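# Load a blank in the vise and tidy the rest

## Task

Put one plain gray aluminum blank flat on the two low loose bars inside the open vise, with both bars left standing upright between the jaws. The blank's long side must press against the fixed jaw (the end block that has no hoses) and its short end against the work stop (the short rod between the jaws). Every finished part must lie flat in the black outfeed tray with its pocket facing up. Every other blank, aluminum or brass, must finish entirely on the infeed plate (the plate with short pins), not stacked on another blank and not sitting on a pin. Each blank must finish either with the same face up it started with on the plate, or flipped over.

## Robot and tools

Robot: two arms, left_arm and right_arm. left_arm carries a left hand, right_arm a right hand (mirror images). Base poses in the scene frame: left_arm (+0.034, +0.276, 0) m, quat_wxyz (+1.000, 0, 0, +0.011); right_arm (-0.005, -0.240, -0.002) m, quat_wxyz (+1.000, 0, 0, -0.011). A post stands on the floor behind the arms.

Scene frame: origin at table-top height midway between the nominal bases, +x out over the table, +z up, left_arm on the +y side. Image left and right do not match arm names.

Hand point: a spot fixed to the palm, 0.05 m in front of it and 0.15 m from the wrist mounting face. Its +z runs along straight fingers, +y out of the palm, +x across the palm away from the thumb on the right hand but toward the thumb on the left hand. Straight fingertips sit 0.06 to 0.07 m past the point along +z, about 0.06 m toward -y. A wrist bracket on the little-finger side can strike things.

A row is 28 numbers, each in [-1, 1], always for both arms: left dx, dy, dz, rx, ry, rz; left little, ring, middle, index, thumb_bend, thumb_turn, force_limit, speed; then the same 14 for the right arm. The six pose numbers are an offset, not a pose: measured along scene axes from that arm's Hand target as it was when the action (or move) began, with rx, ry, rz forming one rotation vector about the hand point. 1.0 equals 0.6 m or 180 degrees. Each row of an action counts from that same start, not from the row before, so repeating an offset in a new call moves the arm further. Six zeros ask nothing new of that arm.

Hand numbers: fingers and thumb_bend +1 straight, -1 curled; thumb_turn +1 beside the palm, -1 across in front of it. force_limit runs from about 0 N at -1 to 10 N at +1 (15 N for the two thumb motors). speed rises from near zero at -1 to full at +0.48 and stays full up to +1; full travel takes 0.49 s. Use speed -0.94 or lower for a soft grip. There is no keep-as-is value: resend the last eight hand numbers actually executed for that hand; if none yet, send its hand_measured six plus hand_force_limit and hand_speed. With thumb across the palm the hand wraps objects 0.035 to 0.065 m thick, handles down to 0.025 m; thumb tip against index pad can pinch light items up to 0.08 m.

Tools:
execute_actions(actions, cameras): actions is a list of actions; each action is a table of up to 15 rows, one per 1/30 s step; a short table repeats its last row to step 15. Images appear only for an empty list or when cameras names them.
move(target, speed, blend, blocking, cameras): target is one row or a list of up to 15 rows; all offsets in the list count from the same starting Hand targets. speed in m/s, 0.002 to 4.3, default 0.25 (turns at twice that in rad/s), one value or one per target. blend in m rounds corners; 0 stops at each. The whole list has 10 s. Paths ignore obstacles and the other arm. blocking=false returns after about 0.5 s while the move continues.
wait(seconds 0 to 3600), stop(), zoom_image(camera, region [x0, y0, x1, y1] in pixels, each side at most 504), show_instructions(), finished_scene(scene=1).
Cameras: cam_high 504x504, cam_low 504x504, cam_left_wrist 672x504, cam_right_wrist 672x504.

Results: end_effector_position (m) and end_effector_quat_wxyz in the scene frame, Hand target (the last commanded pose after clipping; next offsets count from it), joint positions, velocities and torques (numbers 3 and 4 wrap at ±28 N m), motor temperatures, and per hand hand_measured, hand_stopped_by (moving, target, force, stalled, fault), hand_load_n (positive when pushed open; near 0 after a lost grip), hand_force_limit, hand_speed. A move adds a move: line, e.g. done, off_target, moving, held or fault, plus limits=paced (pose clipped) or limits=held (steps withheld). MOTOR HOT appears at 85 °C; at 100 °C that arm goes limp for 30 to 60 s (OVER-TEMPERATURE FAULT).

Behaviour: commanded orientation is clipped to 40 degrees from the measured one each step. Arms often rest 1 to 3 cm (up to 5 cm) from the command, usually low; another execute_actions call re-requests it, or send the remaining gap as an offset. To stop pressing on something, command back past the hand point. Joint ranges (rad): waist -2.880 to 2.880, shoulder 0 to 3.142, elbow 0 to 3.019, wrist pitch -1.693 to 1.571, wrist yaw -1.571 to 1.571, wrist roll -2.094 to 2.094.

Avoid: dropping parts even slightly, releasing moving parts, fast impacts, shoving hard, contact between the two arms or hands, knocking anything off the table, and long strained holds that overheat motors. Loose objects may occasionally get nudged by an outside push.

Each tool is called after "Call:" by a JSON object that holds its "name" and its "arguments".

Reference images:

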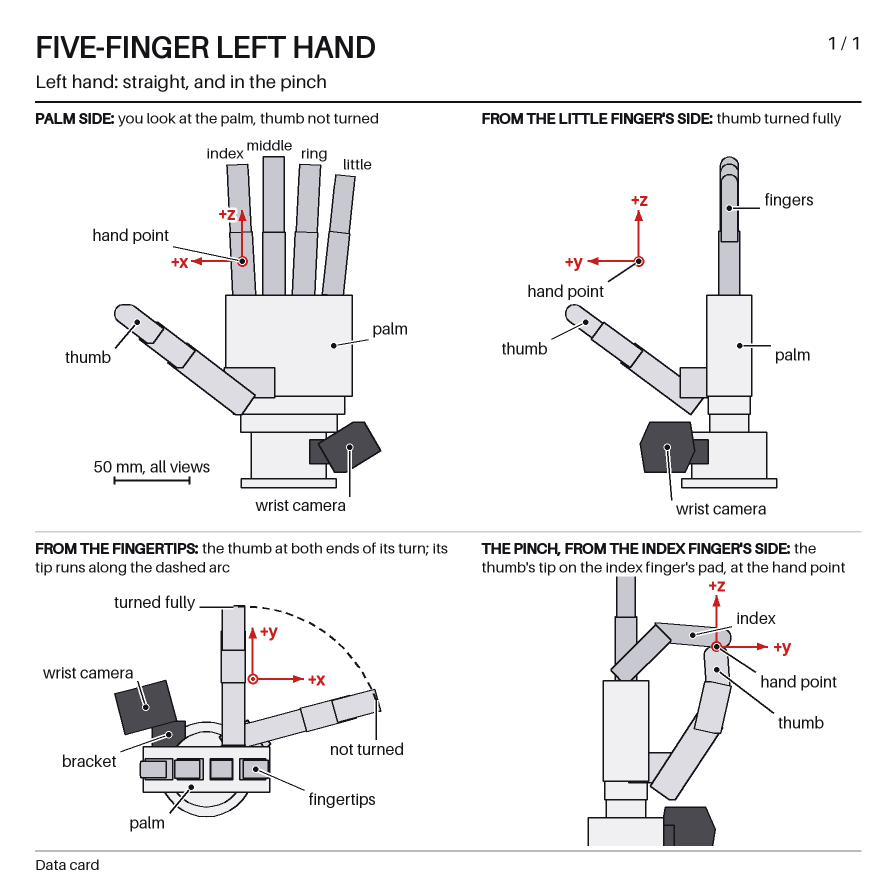

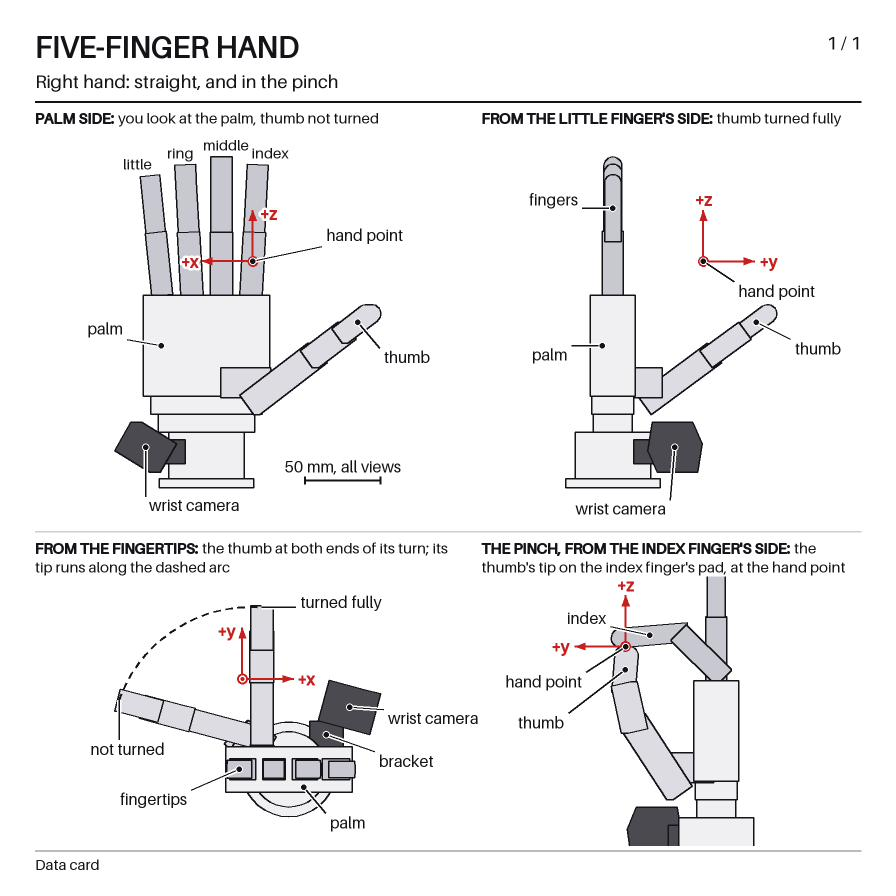

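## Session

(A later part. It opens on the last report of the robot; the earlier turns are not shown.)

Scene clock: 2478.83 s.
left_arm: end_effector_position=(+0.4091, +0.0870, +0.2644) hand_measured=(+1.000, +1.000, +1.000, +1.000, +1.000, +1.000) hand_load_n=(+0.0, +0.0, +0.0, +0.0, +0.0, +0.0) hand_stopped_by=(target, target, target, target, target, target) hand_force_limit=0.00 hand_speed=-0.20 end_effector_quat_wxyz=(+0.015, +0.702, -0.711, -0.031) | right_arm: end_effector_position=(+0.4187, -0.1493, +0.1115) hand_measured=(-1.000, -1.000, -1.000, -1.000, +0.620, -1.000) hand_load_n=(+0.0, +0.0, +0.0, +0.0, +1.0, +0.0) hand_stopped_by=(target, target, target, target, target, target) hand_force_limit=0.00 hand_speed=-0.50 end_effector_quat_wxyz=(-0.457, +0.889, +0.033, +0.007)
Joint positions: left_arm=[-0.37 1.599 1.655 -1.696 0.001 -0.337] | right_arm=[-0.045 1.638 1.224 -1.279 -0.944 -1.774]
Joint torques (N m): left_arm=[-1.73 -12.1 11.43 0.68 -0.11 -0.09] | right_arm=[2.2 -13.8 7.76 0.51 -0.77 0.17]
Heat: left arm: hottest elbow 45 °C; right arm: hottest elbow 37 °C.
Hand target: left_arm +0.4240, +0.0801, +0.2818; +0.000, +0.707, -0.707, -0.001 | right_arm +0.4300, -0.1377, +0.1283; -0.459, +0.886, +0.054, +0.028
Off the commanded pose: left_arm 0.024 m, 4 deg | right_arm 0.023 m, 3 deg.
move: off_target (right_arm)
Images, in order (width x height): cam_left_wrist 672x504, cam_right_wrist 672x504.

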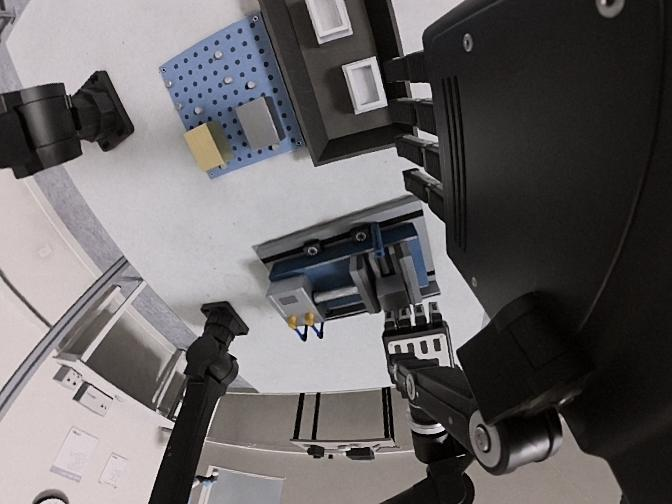

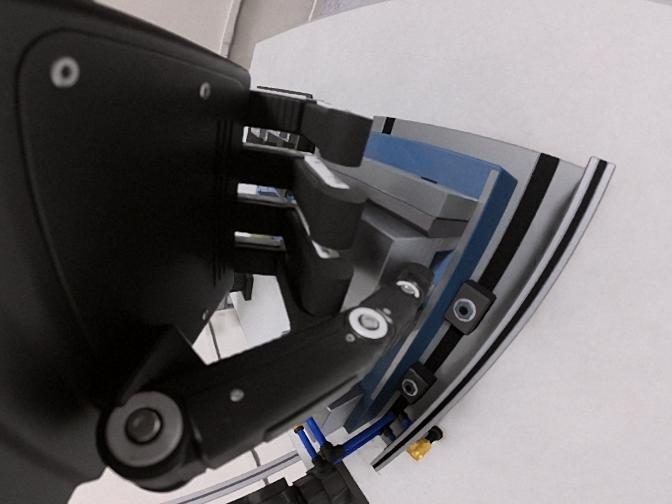

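Call:
{"name": "move", "arguments": {"target": [[0,0,0,0,0,0,1,1,1,1,1,1,0,-0.2, 0.003,0.017,0,0,0,0,-1,-1,-1,-1,0.62,-1,0.0,-0.5]], "speed": 0.02, "cameras": ["cam_right_wrist","cam_left_wrist"]}}

Call:
{"name": "zoom_image", "arguments": {"camera": "cam_right_wrist", "region": [330, 150, 490, 310]}}

Call:
{"name": "zoom_image", "arguments": {"camera": "cam_left_wrist", "region": [345, 245, 425, 315]}}

Scene clock: 2487.87 s.
left_arm: end_effector_position=(+0.4091, +0.0870, +0.2644) hand_measured=(+1.000, +1.000, +1.000, +1.000, +1.000, +1.000) hand_load_n=(+0.0, +0.0, +0.0, +0.0, +0.0, +0.0) hand_stopped_by=(target, target, target, target, target, target) hand_force_limit=0.00 hand_speed=-0.20 end_effector_quat_wxyz=(+0.015, +0.702, -0.711, -0.031) | right_arm: end_effector_position=(+0.4215, -0.1399, +0.1122) hand_measured=(-1.000, -1.000, -1.000, -1.000, +0.620, -1.000) hand_load_n=(+0.0, +0.0, +0.0, +0.0, +1.0, +0.5) hand_stopped_by=(target, target, target, target, target, target) hand_force_limit=0.00 hand_speed=-0.50 end_effector_quat_wxyz=(-0.456, +0.889, +0.032, +0.008)
Joint positions: left_arm=[-0.37 1.599 1.655 -1.696 0.001 -0.337] | right_arm=[-0.024 1.635 1.224 -1.249 -0.944 -1.734]
Joint torques (N m): left_arm=[-1.79 -12.04 11.44 0.68 -0.12 -0.09] | right_arm=[1.79 -13.92 7.64 0.44 -0.79 0.15]
Heat: left arm: hottest elbow 45 °C; right arm: hottest elbow 37 °C.
Hand target: left_arm +0.4240, +0.0801, +0.2818; +0.000, +0.707, -0.707, -0.001 | right_arm +0.4318, -0.1275, +0.1283; -0.459, +0.886, +0.054, +0.028
Off the commanded pose: left_arm 0.024 m, 4 deg | right_arm 0.023 m, 3 deg.
move: off_target (right_arm)
Images, in order (width x height): cam_left_wrist 672x504, cam_right_wrist 672x504.

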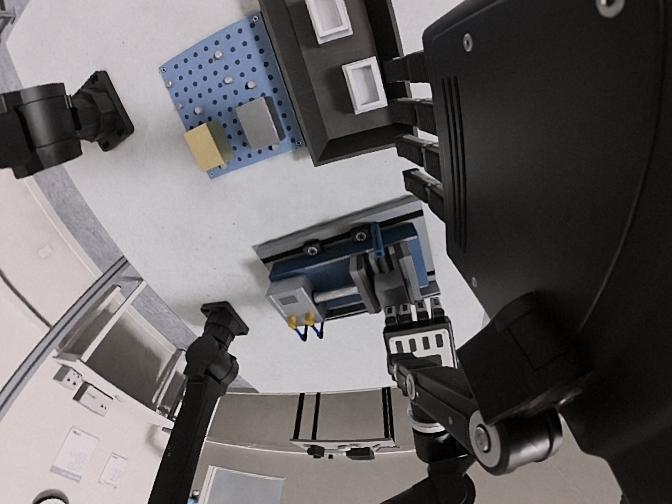

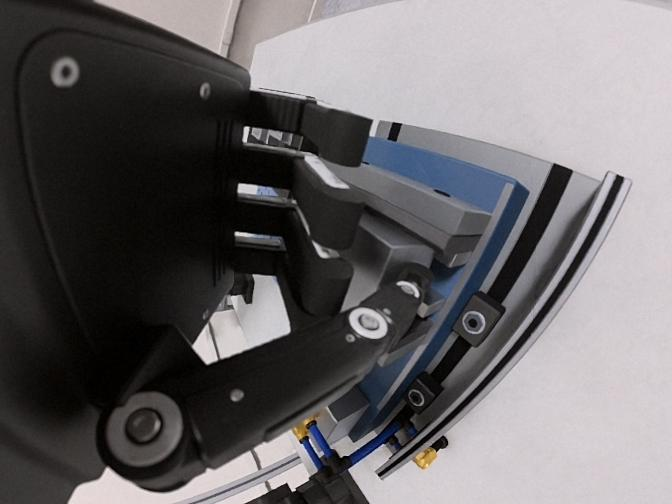

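Scaled by 3.150 from the camera's image (finer frame: 960x720).

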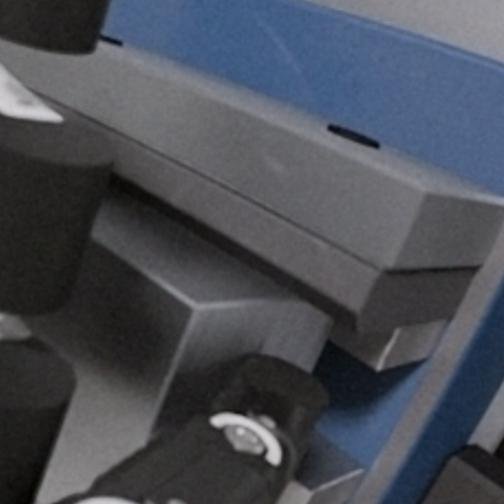

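Scaled by 6.300 from the camera's image (finer frame: 960x720).

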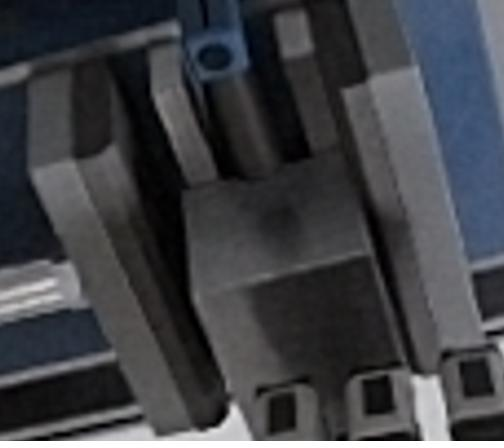

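Call:
{"name": "move", "arguments": {"target": [[0,0,0,0,0,0,1,1,1,1,1,1,0,-0.2, 0,-0.035,0,0,0,0,-1,-1,-1,-1,0.62,-1,0.0,-0.5],[0,0,0,0,0,0,1,1,1,1,1,1,0,-0.2, 0,-0.03,0.09,0,0,0,-1,-1,-1,-1,0.62,-1,0.0,-0.5],[0,0,0,0,0,0,1,1,1,1,1,1,0,-0.2, 0,-0.03,0.09,0,0,0,-1,-1,0.42,0.42,0.80,-1,0.0,-0.5]], "speed": 0.03, "cameras": ["cam_right_wrist","cam_left_wrist","cam_low"]}}

Call:
{"name": "zoom_image", "arguments": {"camera": "cam_right_wrist", "region": [340, 140, 500, 300]}}

Call:
{"name": "zoom_image", "arguments": {"camera": "cam_left_wrist", "region": [365, 250, 425, 310]}}

Scene clock: 2558.00 s.
left_arm: end_effector_position=(+0.4091, +0.0870, +0.2644) hand_measured=(+1.000, +1.000, +1.000, +1.000, +1.000, +1.000) hand_load_n=(+0.0, +0.0, +0.0, -0.5, +0.0, +0.0) hand_stopped_by=(target, target, target, target, target, target) hand_force_limit=0.00 hand_speed=-0.20 end_effector_quat_wxyz=(+0.015, +0.702, -0.711, -0.031) | right_arm: end_effector_position=(+0.4154, -0.1415, +0.1581) hand_measured=(-1.000, -1.000, +0.420, +0.420, +0.800, -1.000) hand_load_n=(+0.0, +0.0, -0.5, +0.0, +0.0, +0.0) hand_stopped_by=(target, target, target, target, target, target) hand_force_limit=0.00 hand_speed=-0.50 end_effector_quat_wxyz=(-0.458, +0.888, +0.042, -0.004)
Joint positions: left_arm=[-0.37 1.599 1.655 -1.696 0.001 -0.337] | right_arm=[-0.027 1.603 1.308 -1.42 -0.944 -1.788]
Joint torques (N m): left_arm=[-1.79 -12.04 11.41 0.68 -0.11 -0.1] | right_arm=[-0.67 -13.33 9.88 -0.55 -0.7 0.04]
Heat: left arm: hottest elbow 45 °C; right arm: hottest elbow 37 °C.
Hand target: left_arm +0.4240, +0.0801, +0.2818; +0.000, +0.707, -0.707, -0.001 | right_arm +0.4318, -0.1455, +0.1823; -0.459, +0.886, +0.054, +0.028
Off the commanded pose: left_arm 0.024 m, 4 deg | right_arm 0.029 m, 4 deg.
move: off_target (right_arm); target 3's new numbers were sent with right_arm's hand 0.029 m and 4 deg from that target
Images, in order (width x height): cam_low 504x504, cam_left_wrist 672x504, cam_right_wrist 672x504.

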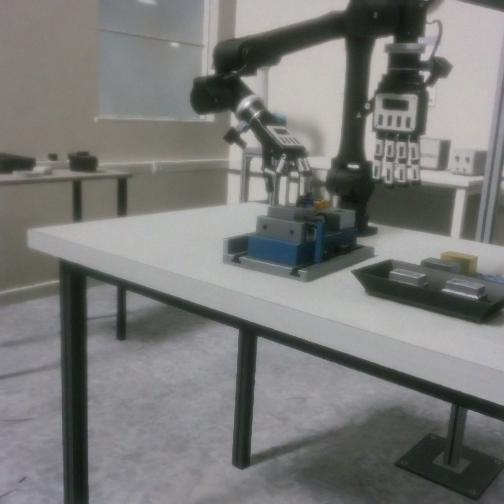

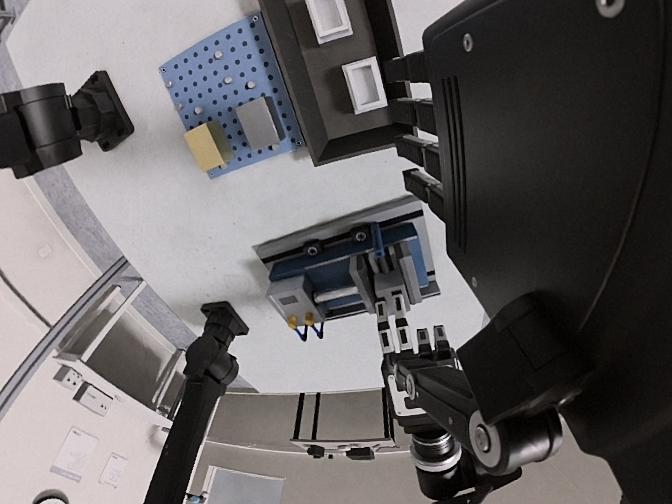

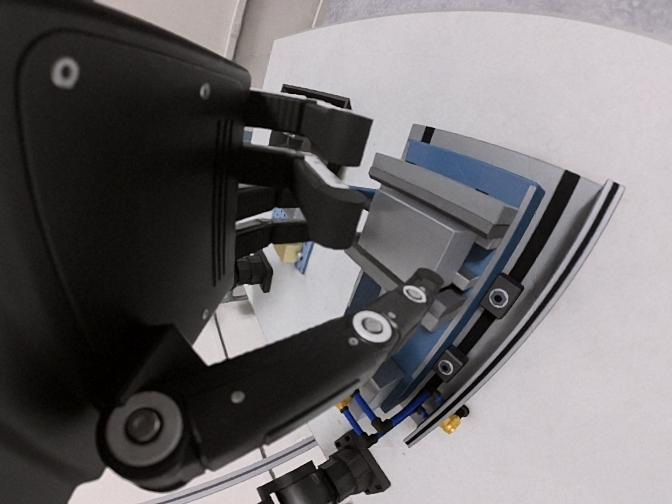

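Scaled by 3.150 from the camera's image (finer frame: 960x720).

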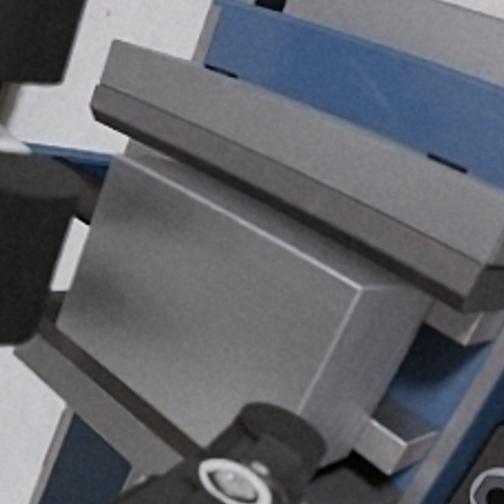

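Scaled by 8.400 from the camera's image (finer frame: 960x720).

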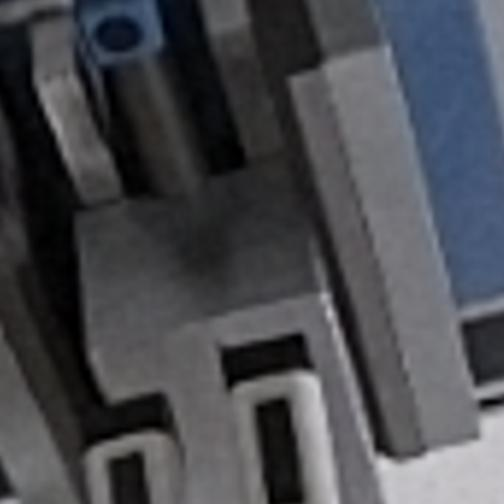

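Call:
{"name": "zoom_image", "arguments": {"camera": "cam_right_wrist", "region": [430, 210, 500, 300]}}

Call:
{"name": "zoom_image", "arguments": {"camera": "cam_left_wrist", "region": [370, 260, 420, 310]}}

Scaled by 5.600 from the camera's image (finer frame: 960x720).

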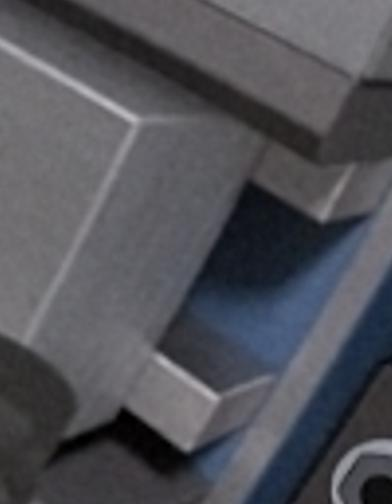

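Scaled by 10.080 from the camera's image (finer frame: 960x720).

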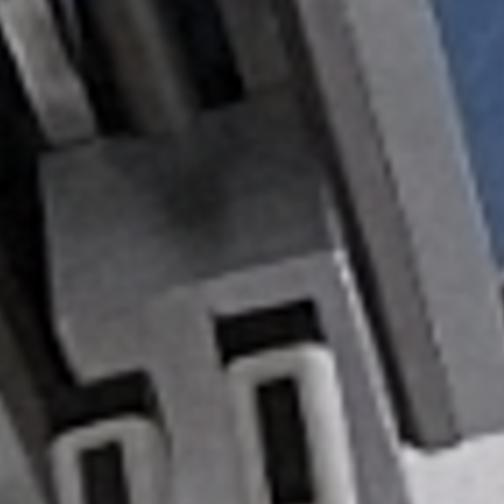

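Call:
{"name": "zoom_image", "arguments": {"camera": "cam_left_wrist", "region": [372, 250, 402, 280]}}

Call:
{"name": "zoom_image", "arguments": {"camera": "cam_right_wrist", "region": [355, 180, 405, 240]}}

Scaled by 16.800 from the camera's image (finer frame: 960x720).

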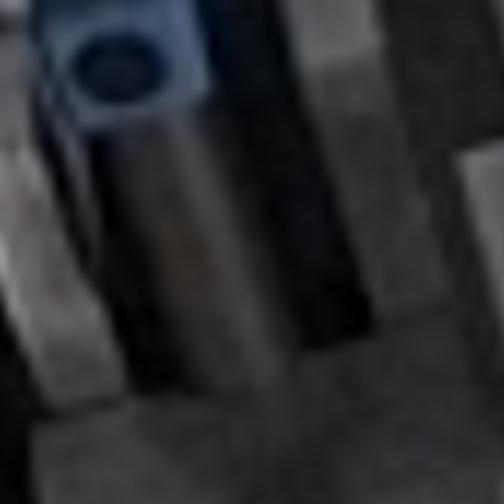

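Scaled by 8.400 from the camera's image (finer frame: 960x720).

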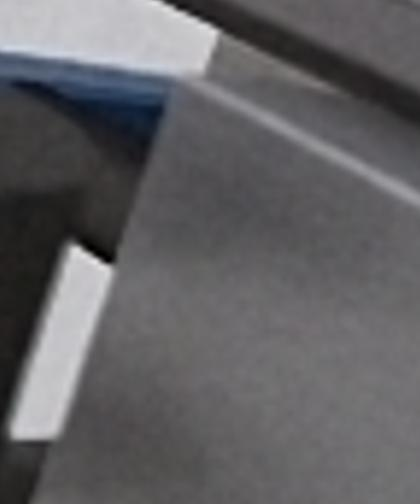

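Call:
{"name": "move", "arguments": {"target": [[0,0,0,0,0,0,1,1,1,1,1,1,0,-0.2, 0,0,0,0,0,0,-1,-1,-1,-1,0.62,-1,0.0,-0.5],[0,0,0,0,0,0,1,1,1,1,1,1,0,-0.2, 0.012,-0.045,0,0,0,0,-1,-1,-1,-1,0.62,-1,0.0,-0.5]], "speed": 0.04, "cameras": []}}

Scene clock: 2616.10 s.
left_arm: end_effector_position=(+0.4091, +0.0870, +0.2644) hand_measured=(+1.000, +1.000, +1.000, +1.000, +1.000, +1.000) hand_load_n=(+0.0, +0.0, +0.0, +0.0, +0.0, +0.0) hand_stopped_by=(target, target, target, target, target, target) hand_force_limit=0.00 hand_speed=-0.20 end_effector_quat_wxyz=(+0.015, +0.702, -0.711, -0.031) | right_arm: end_effector_position=(+0.4247, -0.1674, +0.1673) hand_measured=(-1.000, -1.000, -1.000, -1.000, +0.620, -1.000) hand_load_n=(+0.0, +0.0, +0.0, +0.0, +0.0, +0.0) hand_stopped_by=(target, target, target, target, target, target) hand_force_limit=0.00 hand_speed=-0.50 end_effector_quat_wxyz=(-0.461, +0.887, +0.043, +0.009)
Joint positions: left_arm=[-0.37 1.599 1.655 -1.696 0.001 -0.337] | right_arm=[-0.085 1.621 1.354 -1.494 -0.944 -1.872]
Joint torques (N m): left_arm=[-1.79 -12.1 11.43 0.69 -0.11 -0.1] | right_arm=[-0.91 -12.22 9.92 -0.69 -0.41 -0.07]
Heat: left arm: hottest elbow 46 °C; right arm: hottest elbow 40 °C.
Hand target: left_arm +0.4240, +0.0801, +0.2818; +0.000, +0.707, -0.707, -0.001 | right_arm +0.4390, -0.1725, +0.1823; -0.459, +0.886, +0.054, +0.028
Off the commanded pose: left_arm 0.024 m, 4 deg | right_arm 0.021 m, 3 deg.
move: off_target (right_arm)

Call:
{"name": "move", "arguments": {"target": [[0,0,0,0,0,0,1,1,1,1,1,1,0,-0.2, -0.0105,0,-0.117,0,0,0,-1,-1,-1,-1,0.62,-1,0.0,-0.5]], "speed": 0.05, "cameras": []}}

Scene clock: 2621.57 s.
left_arm: end_effector_position=(+0.4091, +0.0870, +0.2644) hand_measured=(+1.000, +1.000, +1.000, +1.000, +1.000, +1.000) hand_load_n=(+0.0, +0.0, +0.0, +0.0, +0.0, +0.0) hand_stopped_by=(target, target, target, target, target, target) hand_force_limit=0.00 hand_speed=-0.20 end_effector_quat_wxyz=(+0.015, +0.702, -0.711, -0.031) | right_arm: end_effector_position=(+0.4237, -0.1673, +0.1104) hand_measured=(-1.000, -1.000, -1.000, -1.000, +0.620, -1.000) hand_load_n=(+0.0, +0.0, +0.0, +0.5, +0.0, +0.0) hand_stopped_by=(target, target, target, target, target, target) hand_force_limit=0.00 hand_speed=-0.50 end_effector_quat_wxyz=(-0.460, +0.887, +0.046, +0.011)
Joint positions: left_arm=[-0.37 1.599 1.655 -1.696 0.001 -0.337] | right_arm=[-0.085 1.666 1.253 -1.345 -0.944 -1.877]
Joint torques (N m): left_arm=[-1.79 -11.87 11.43 0.7 -0.11 -0.09] | right_arm=[-1.2 -12.63 6.68 0.25 -0.43 -0.07]
Heat: left arm: hottest elbow 46 °C; right arm: hottest elbow 40 °C.
Hand target: left_arm +0.4240, +0.0801, +0.2818; +0.000, +0.707, -0.707, -0.001 | right_arm +0.4327, -0.1725, +0.1121; -0.459, +0.886, +0.054, +0.028
Off the commanded pose: left_arm 0.024 m, 4 deg | right_arm 0.010 m, 2 deg.
move: done

Call:
{"name": "move", "arguments": {"target": [[0,0,0,0,0,0,1,1,1,1,1,1,0,-0.2, 0,0.030,0.016,0,0,0,-1,-1,-1,-1,0.62,-1,0.0,-0.5]], "speed": 0.03, "cameras": ["cam_low"]}}

Call:
{"name": "zoom_image", "arguments": {"camera": "cam_low", "region": [230, 160, 320, 250]}}

Scene clock: 2627.40 s.
left_arm: end_effector_position=(+0.4091, +0.0870, +0.2644) hand_measured=(+1.000, +1.000, +1.000, +1.000, +1.000, +1.000) hand_load_n=(+0.0, +0.0, +0.0, +0.0, +0.0, +0.0) hand_stopped_by=(target, target, target, target, target, target) hand_force_limit=0.00 hand_speed=-0.20 end_effector_quat_wxyz=(+0.015, +0.702, -0.711, -0.031) | right_arm: end_effector_position=(+0.4275, -0.1642, +0.1109) hand_measured=(-1.000, -1.000, -1.000, -1.000, +0.620, -1.000) hand_load_n=(+0.0, +0.0, +0.0, +0.0, +0.0, +0.0) hand_stopped_by=(target, target, target, target, target, target) hand_force_limit=0.00 hand_speed=-0.50 end_effector_quat_wxyz=(-0.458, +0.888, +0.038, +0.014)
Joint positions: left_arm=[-0.37 1.599 1.655 -1.696 0.001 -0.337] | right_arm=[-0.077 1.663 1.253 -1.316 -0.944 -1.835]
Joint torques (N m): left_arm=[-1.73 -12.1 11.41 0.69 -0.11 -0.1] | right_arm=[1.73 -13.92 6.52 0.29 -0.61 0.12]
Heat: left arm: hottest elbow 46 °C; right arm: hottest elbow 39 °C.
Hand target: left_arm +0.4240, +0.0801, +0.2818; +0.000, +0.707, -0.707, -0.001 | right_arm +0.4327, -0.1545, +0.1217; -0.459, +0.886, +0.054, +0.028
Off the commanded pose: left_arm 0.024 m, 4 deg | right_arm 0.015 m, 2 deg.
move: off_target (right_arm)

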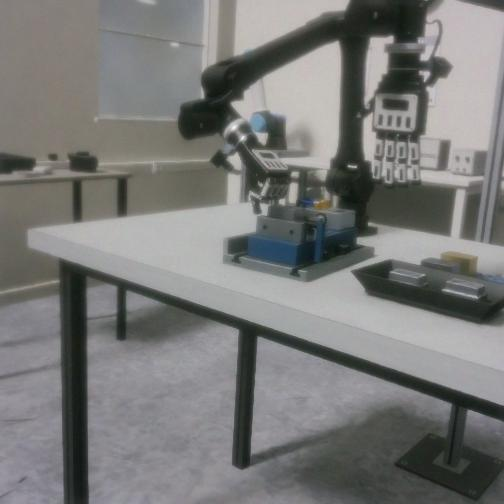

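Scaled by 5.600 from the camera's image (finer frame: 720x720).

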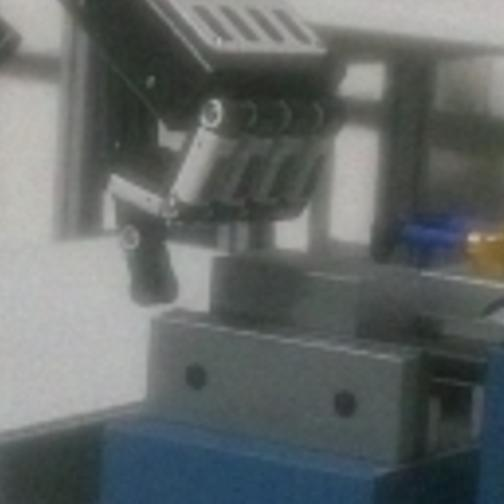

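Call:
{"name": "move", "arguments": {"target": [[0,0,0,0,0,0,1,1,1,1,1,1,0,-0.2, 0,0.040,0,0,0,0,-1,-1,-1,-1,0.62,-1,0.0,-0.5]], "speed": 0.02, "cameras": ["cam_right_wrist","cam_left_wrist"]}}

Call:
{"name": "zoom_image", "arguments": {"camera": "cam_left_wrist", "region": [365, 250, 425, 310]}}

Scene clock: 2633.77 s.
left_arm: end_effector_position=(+0.4091, +0.0870, +0.2644) hand_measured=(+1.000, +1.000, +1.000, +1.000, +1.000, +1.000) hand_load_n=(+0.0, +0.0, +0.0, +0.0, +0.0, +0.0) hand_stopped_by=(target, target, target, target, target, target) hand_force_limit=0.00 hand_speed=-0.20 end_effector_quat_wxyz=(+0.015, +0.702, -0.711, -0.031) | right_arm: end_effector_position=(+0.4275, -0.1401, +0.1097) hand_measured=(-1.000, -1.000, -1.000, -1.000, +0.620, -1.000) hand_load_n=(+0.5, +0.0, +0.0, +0.0, +0.0, +0.0) hand_stopped_by=(target, target, target, target, target, target) hand_force_limit=0.00 hand_speed=-0.50 end_effector_quat_wxyz=(-0.456, +0.889, +0.039, +0.013)
Joint positions: left_arm=[-0.37 1.599 1.655 -1.696 0.001 -0.337] | right_arm=[-0.024 1.647 1.233 -1.241 -0.946 -1.746]
Joint torques (N m): left_arm=[-1.79 -11.99 11.47 0.66 -0.11 -0.1] | right_arm=[1.73 -14.1 6.57 0.51 -0.74 0.16]
Heat: left arm: hottest elbow 46 °C; right arm: hottest elbow 38 °C.
Hand target: left_arm +0.4240, +0.0801, +0.2818; +0.000, +0.707, -0.707, -0.001 | right_arm +0.4327, -0.1305, +0.1217; -0.459, +0.886, +0.054, +0.028
Off the commanded pose: left_arm 0.024 m, 4 deg | right_arm 0.016 m, 3 deg.
move: off_target (right_arm)
Images, in order (width x height): cam_left_wrist 672x504, cam_right_wrist 672x504.

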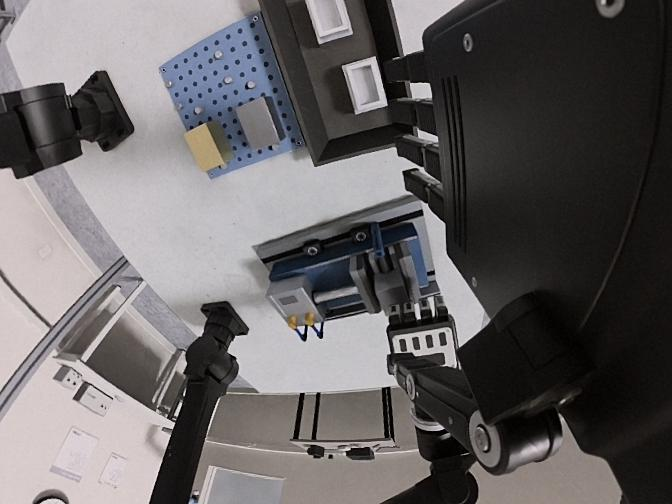

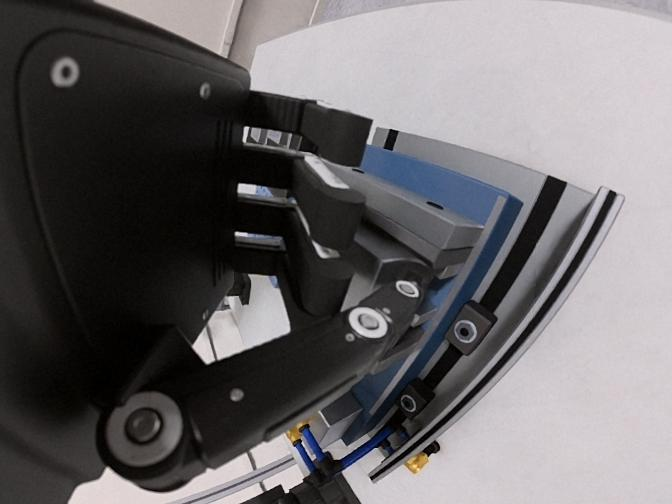

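Scaled by 8.400 from the camera's image (finer frame: 960x720).

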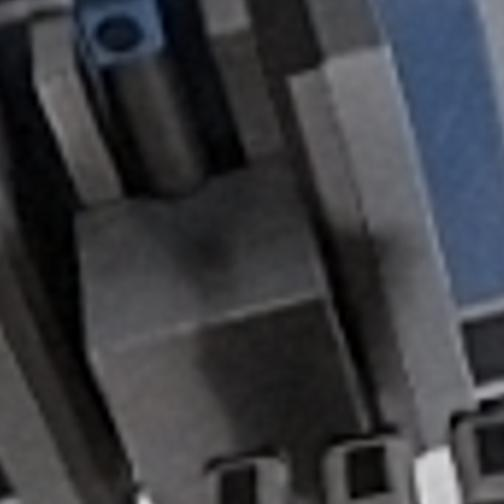

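Call:
{"name": "move", "arguments": {"target": [[0,0,0,0,0,0,1,1,1,1,1,1,0,-0.2, 0,0.012,0.004,0,0,0,-1,-1,-1,-1,0.62,-1,0.0,-0.5]], "speed": 0.02, "cameras": ["cam_left_wrist","cam_right_wrist"]}}

Call:
{"name": "zoom_image", "arguments": {"camera": "cam_left_wrist", "region": [365, 250, 425, 310]}}

Call:
{"name": "zoom_image", "arguments": {"camera": "cam_right_wrist", "region": [340, 140, 500, 300]}}

Scene clock: 2638.20 s.
left_arm: end_effector_position=(+0.4091, +0.0870, +0.2644) hand_measured=(+1.000, +1.000, +1.000, +1.000, +1.000, +1.000) hand_load_n=(+0.0, +0.0, +0.0, +0.0, +0.0, +0.0) hand_stopped_by=(target, target, target, target, target, target) hand_force_limit=0.00 hand_speed=-0.20 end_effector_quat_wxyz=(+0.015, +0.702, -0.711, -0.031) | right_arm: end_effector_position=(+0.4292, -0.1359, +0.1121) hand_measured=(-1.000, -1.000, -1.000, -1.000, +0.620, -1.000) hand_load_n=(+0.5, +0.0, +0.0, +0.0, +1.0, +0.0) hand_stopped_by=(target, target, target, target, target, target) hand_force_limit=0.00 hand_speed=-0.50 end_effector_quat_wxyz=(-0.456, +0.889, +0.037, +0.015)
Joint positions: left_arm=[-0.37 1.599 1.655 -1.696 0.001 -0.337] | right_arm=[-0.014 1.641 1.233 -1.224 -0.946 -1.722]
Joint torques (N m): left_arm=[-1.9 -11.93 11.4 0.68 -0.1 -0.09] | right_arm=[2.49 -14.04 6.57 0.59 -0.72 0.18]
Heat: left arm: hottest elbow 46 °C; right arm: hottest elbow 38 °C.
Hand target: left_arm +0.4240, +0.0801, +0.2818; +0.000, +0.707, -0.707, -0.001 | right_arm +0.4327, -0.1233, +0.1241; -0.459, +0.886, +0.054, +0.028
Off the commanded pose: left_arm 0.024 m, 4 deg | right_arm 0.018 m, 2 deg.
move: off_target (right_arm)

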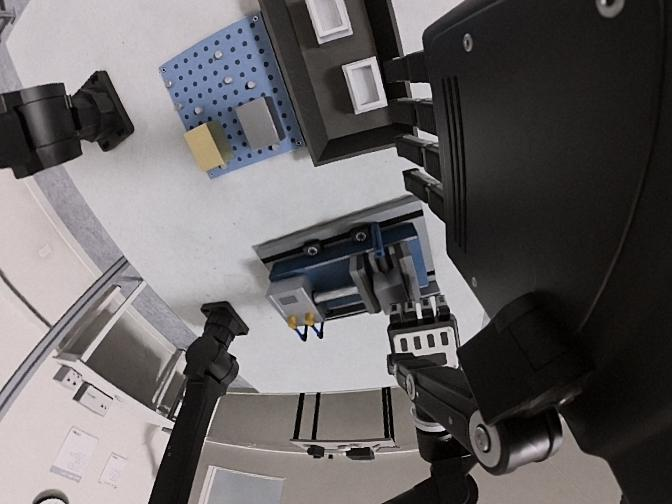

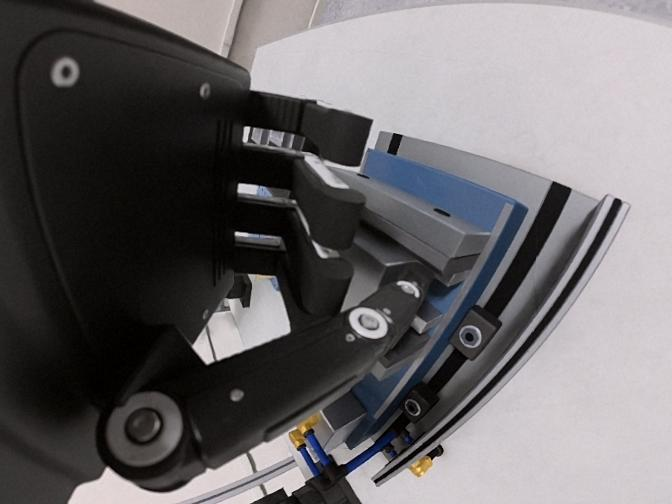

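Scaled by 8.400 from the camera's image (finer frame: 960x720).

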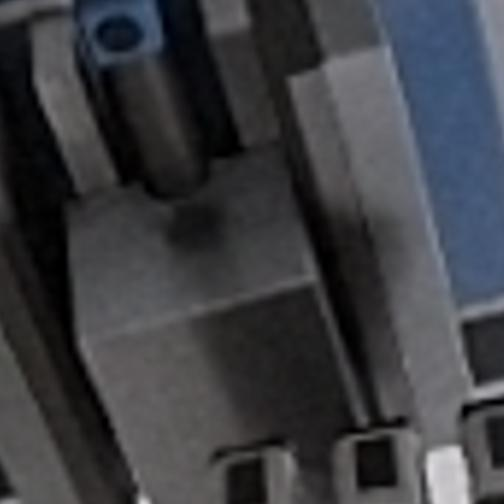

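Scaled by 3.150 from the camera's image (finer frame: 960x720).

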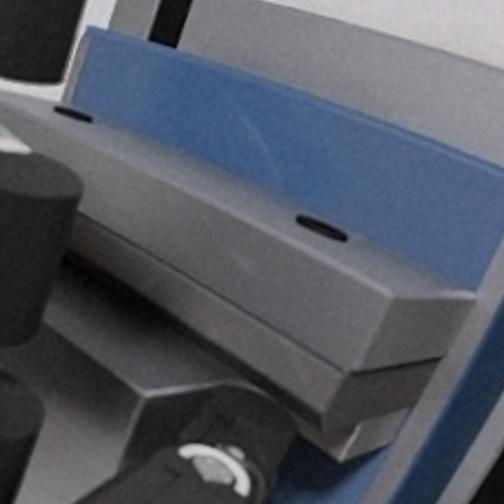

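Call:
{"name": "move", "arguments": {"target": [[0,0,0,0,0,0,1,1,1,1,1,1,0,-0.2, 0,0.008,0,0,0,0,-1,-1,-1,-1,0.62,-1,0.0,-0.5]], "speed": 0.02, "cameras": ["cam_left_wrist"]}}

Call:
{"name": "zoom_image", "arguments": {"camera": "cam_left_wrist", "region": [365, 250, 425, 310]}}

Scene clock: 2644.20 s.
left_arm: end_effector_position=(+0.4091, +0.0870, +0.2644) hand_measured=(+1.000, +1.000, +1.000, +1.000, +1.000, +1.000) hand_load_n=(+0.0, +0.0, +0.0, +0.0, +0.0, +0.0) hand_stopped_by=(target, target, target, target, target, target) hand_force_limit=0.00 hand_speed=-0.20 end_effector_quat_wxyz=(+0.015, +0.702, -0.711, -0.031) | right_arm: end_effector_position=(+0.4288, -0.1310, +0.1124) hand_measured=(-1.000, -1.000, -1.000, -1.000, +0.620, -1.000) hand_load_n=(+0.0, +0.0, +0.0, +0.0, +1.0, +0.0) hand_stopped_by=(target, target, target, target, target, target) hand_force_limit=0.00 hand_speed=-0.50 end_effector_quat_wxyz=(-0.456, +0.889, +0.037, +0.015)
Joint positions: left_arm=[-0.37 1.599 1.655 -1.696 0.001 -0.337] | right_arm=[-0.004 1.637 1.228 -1.209 -0.946 -1.703]
Joint torques (N m): left_arm=[-1.73 -11.99 11.43 0.69 -0.12 -0.1] | right_arm=[1.73 -14.1 6.68 0.7 -0.73 0.14]
Heat: left arm: hottest elbow 46 °C; right arm: hottest elbow 37 °C.
Hand target: left_arm +0.4240, +0.0801, +0.2818; +0.000, +0.707, -0.707, -0.001 | right_arm +0.4327, -0.1185, +0.1241; -0.459, +0.886, +0.054, +0.028
Off the commanded pose: left_arm 0.024 m, 4 deg | right_arm 0.018 m, 2 deg.
move: off_target (right_arm)

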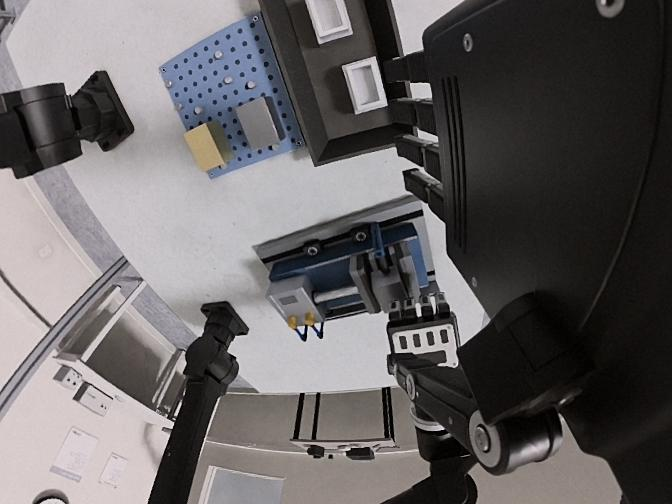

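Scaled by 8.400 from the camera's image (finer frame: 960x720).

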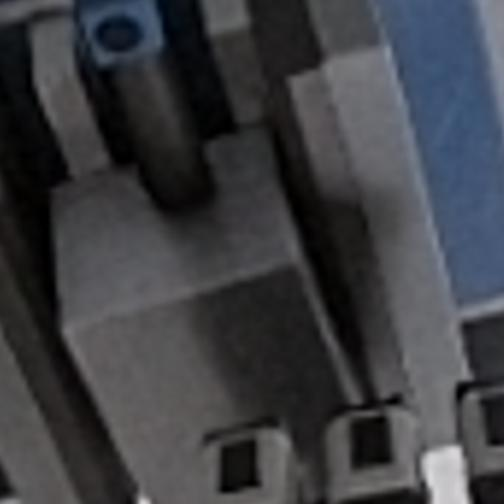

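Call:
{"name": "move", "arguments": {"target": [[0,0,0,0,0,0,1,1,1,1,1,1,0,-0.2, 0,-0.035,0,0,0,0,-1,-1,-1,-1,0.62,-1,0.0,-0.5],[0,0,0,0,0,0,1,1,1,1,1,1,0,-0.2, 0,-0.035,0.09,0,0,0,-1,-1,-1,-1,0.62,-1,0.0,-0.5],[0,0,0,0,0,0,1,1,1,1,1,1,0,-0.2, 0,-0.035,0.09,0,0,0,-1,-1,0.42,0.42,0.80,-1,0.0,-0.5]], "speed": 0.03, "cameras": ["cam_right_wrist","cam_left_wrist","cam_low"]}}

Call:
{"name": "zoom_image", "arguments": {"camera": "cam_right_wrist", "region": [340, 140, 500, 300]}}

Call:
{"name": "zoom_image", "arguments": {"camera": "cam_left_wrist", "region": [365, 245, 425, 305]}}

Call:
{"name": "zoom_image", "arguments": {"camera": "cam_low", "region": [250, 180, 330, 260]}}

Scene clock: 2667.07 s.
left_arm: end_effector_position=(+0.4091, +0.0870, +0.2644) hand_measured=(+1.000, +1.000, +1.000, +1.000, +1.000, +1.000) hand_load_n=(-0.5, +0.0, +0.0, +0.0, +0.0, +0.0) hand_stopped_by=(target, target, target, target, target, target) hand_force_limit=0.00 hand_speed=-0.20 end_effector_quat_wxyz=(+0.015, +0.702, -0.711, -0.031) | right_arm: end_effector_position=(+0.4147, -0.1333, +0.1542) hand_measured=(-1.000, -1.000, +0.420, +0.420, +0.800, -1.000) hand_load_n=(+0.0, +0.0, +0.0, +0.0, +0.0, +0.0) hand_stopped_by=(target, target, target, target, target, target) hand_force_limit=0.00 hand_speed=-0.50 end_effector_quat_wxyz=(-0.458, +0.888, +0.040, -0.007)
Joint positions: left_arm=[-0.37 1.599 1.655 -1.696 0.001 -0.337] | right_arm=[-0.008 1.603 1.297 -1.391 -0.946 -1.755]
Joint torques (N m): left_arm=[-1.73 -11.99 11.41 0.65 -0.12 -0.1] | right_arm=[-0.97 -13.27 9.87 -0.51 -0.66 -0.08]
Heat: left arm: hottest elbow 46 °C; right arm: hottest elbow 36 °C.
Hand target: left_arm +0.4240, +0.0801, +0.2818; +0.000, +0.707, -0.707, -0.001 | right_arm +0.4327, -0.1395, +0.1781; -0.459, +0.886, +0.054, +0.028
Off the commanded pose: left_arm 0.024 m, 4 deg | right_arm 0.031 m, 4 deg.
move: off_target (right_arm); target 3's new numbers were sent with right_arm's hand 0.031 m and 4 deg from that target
Images, in order (width x height): cam_low 504x504, cam_left_wrist 672x504, cam_right_wrist 672x504.

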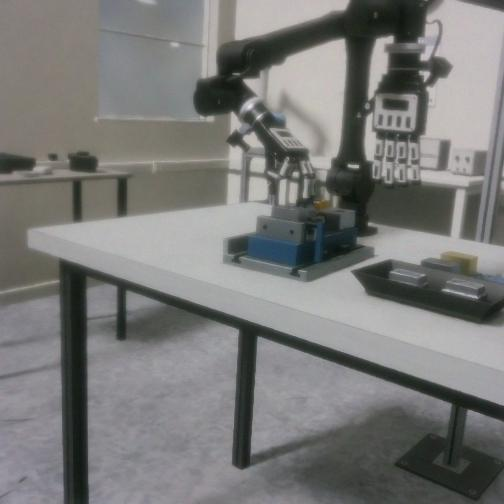

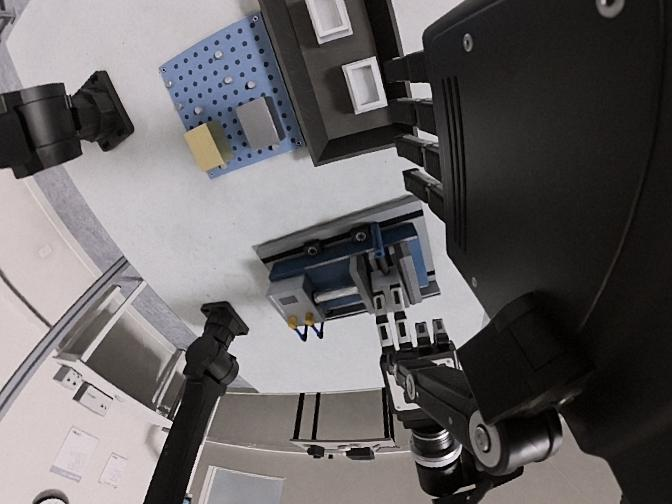

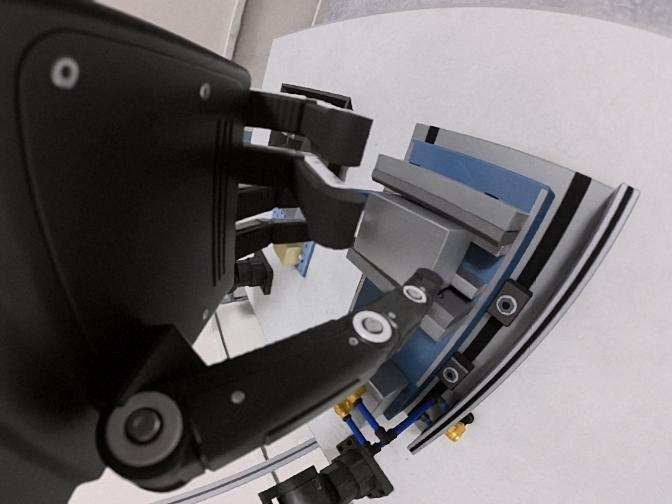

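Scaled by 3.150 from the camera's image (finer frame: 960x720).

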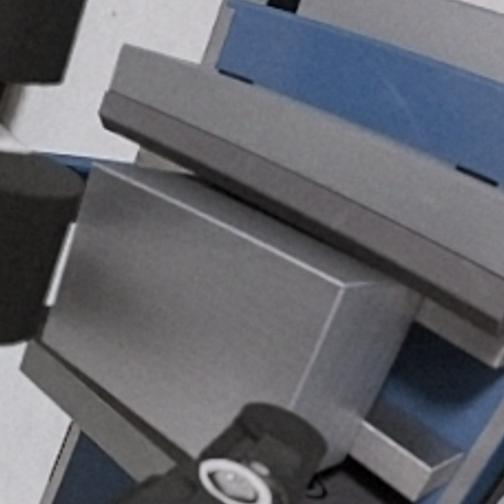

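Scaled by 8.400 from the camera's image (finer frame: 960x720).

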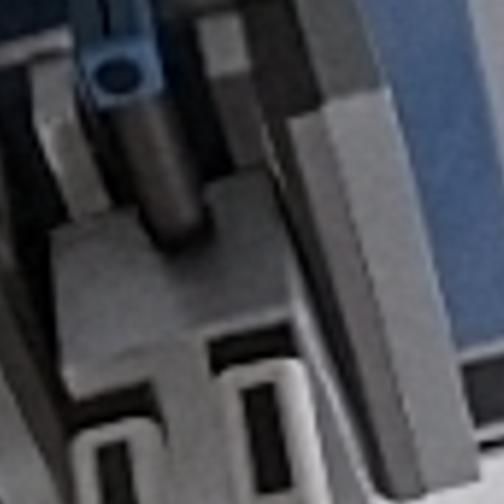

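Scaled by 6.300 from the camera's image (finer frame: 720x720).

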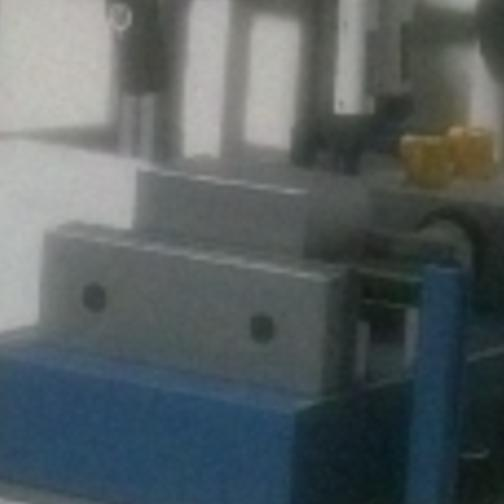

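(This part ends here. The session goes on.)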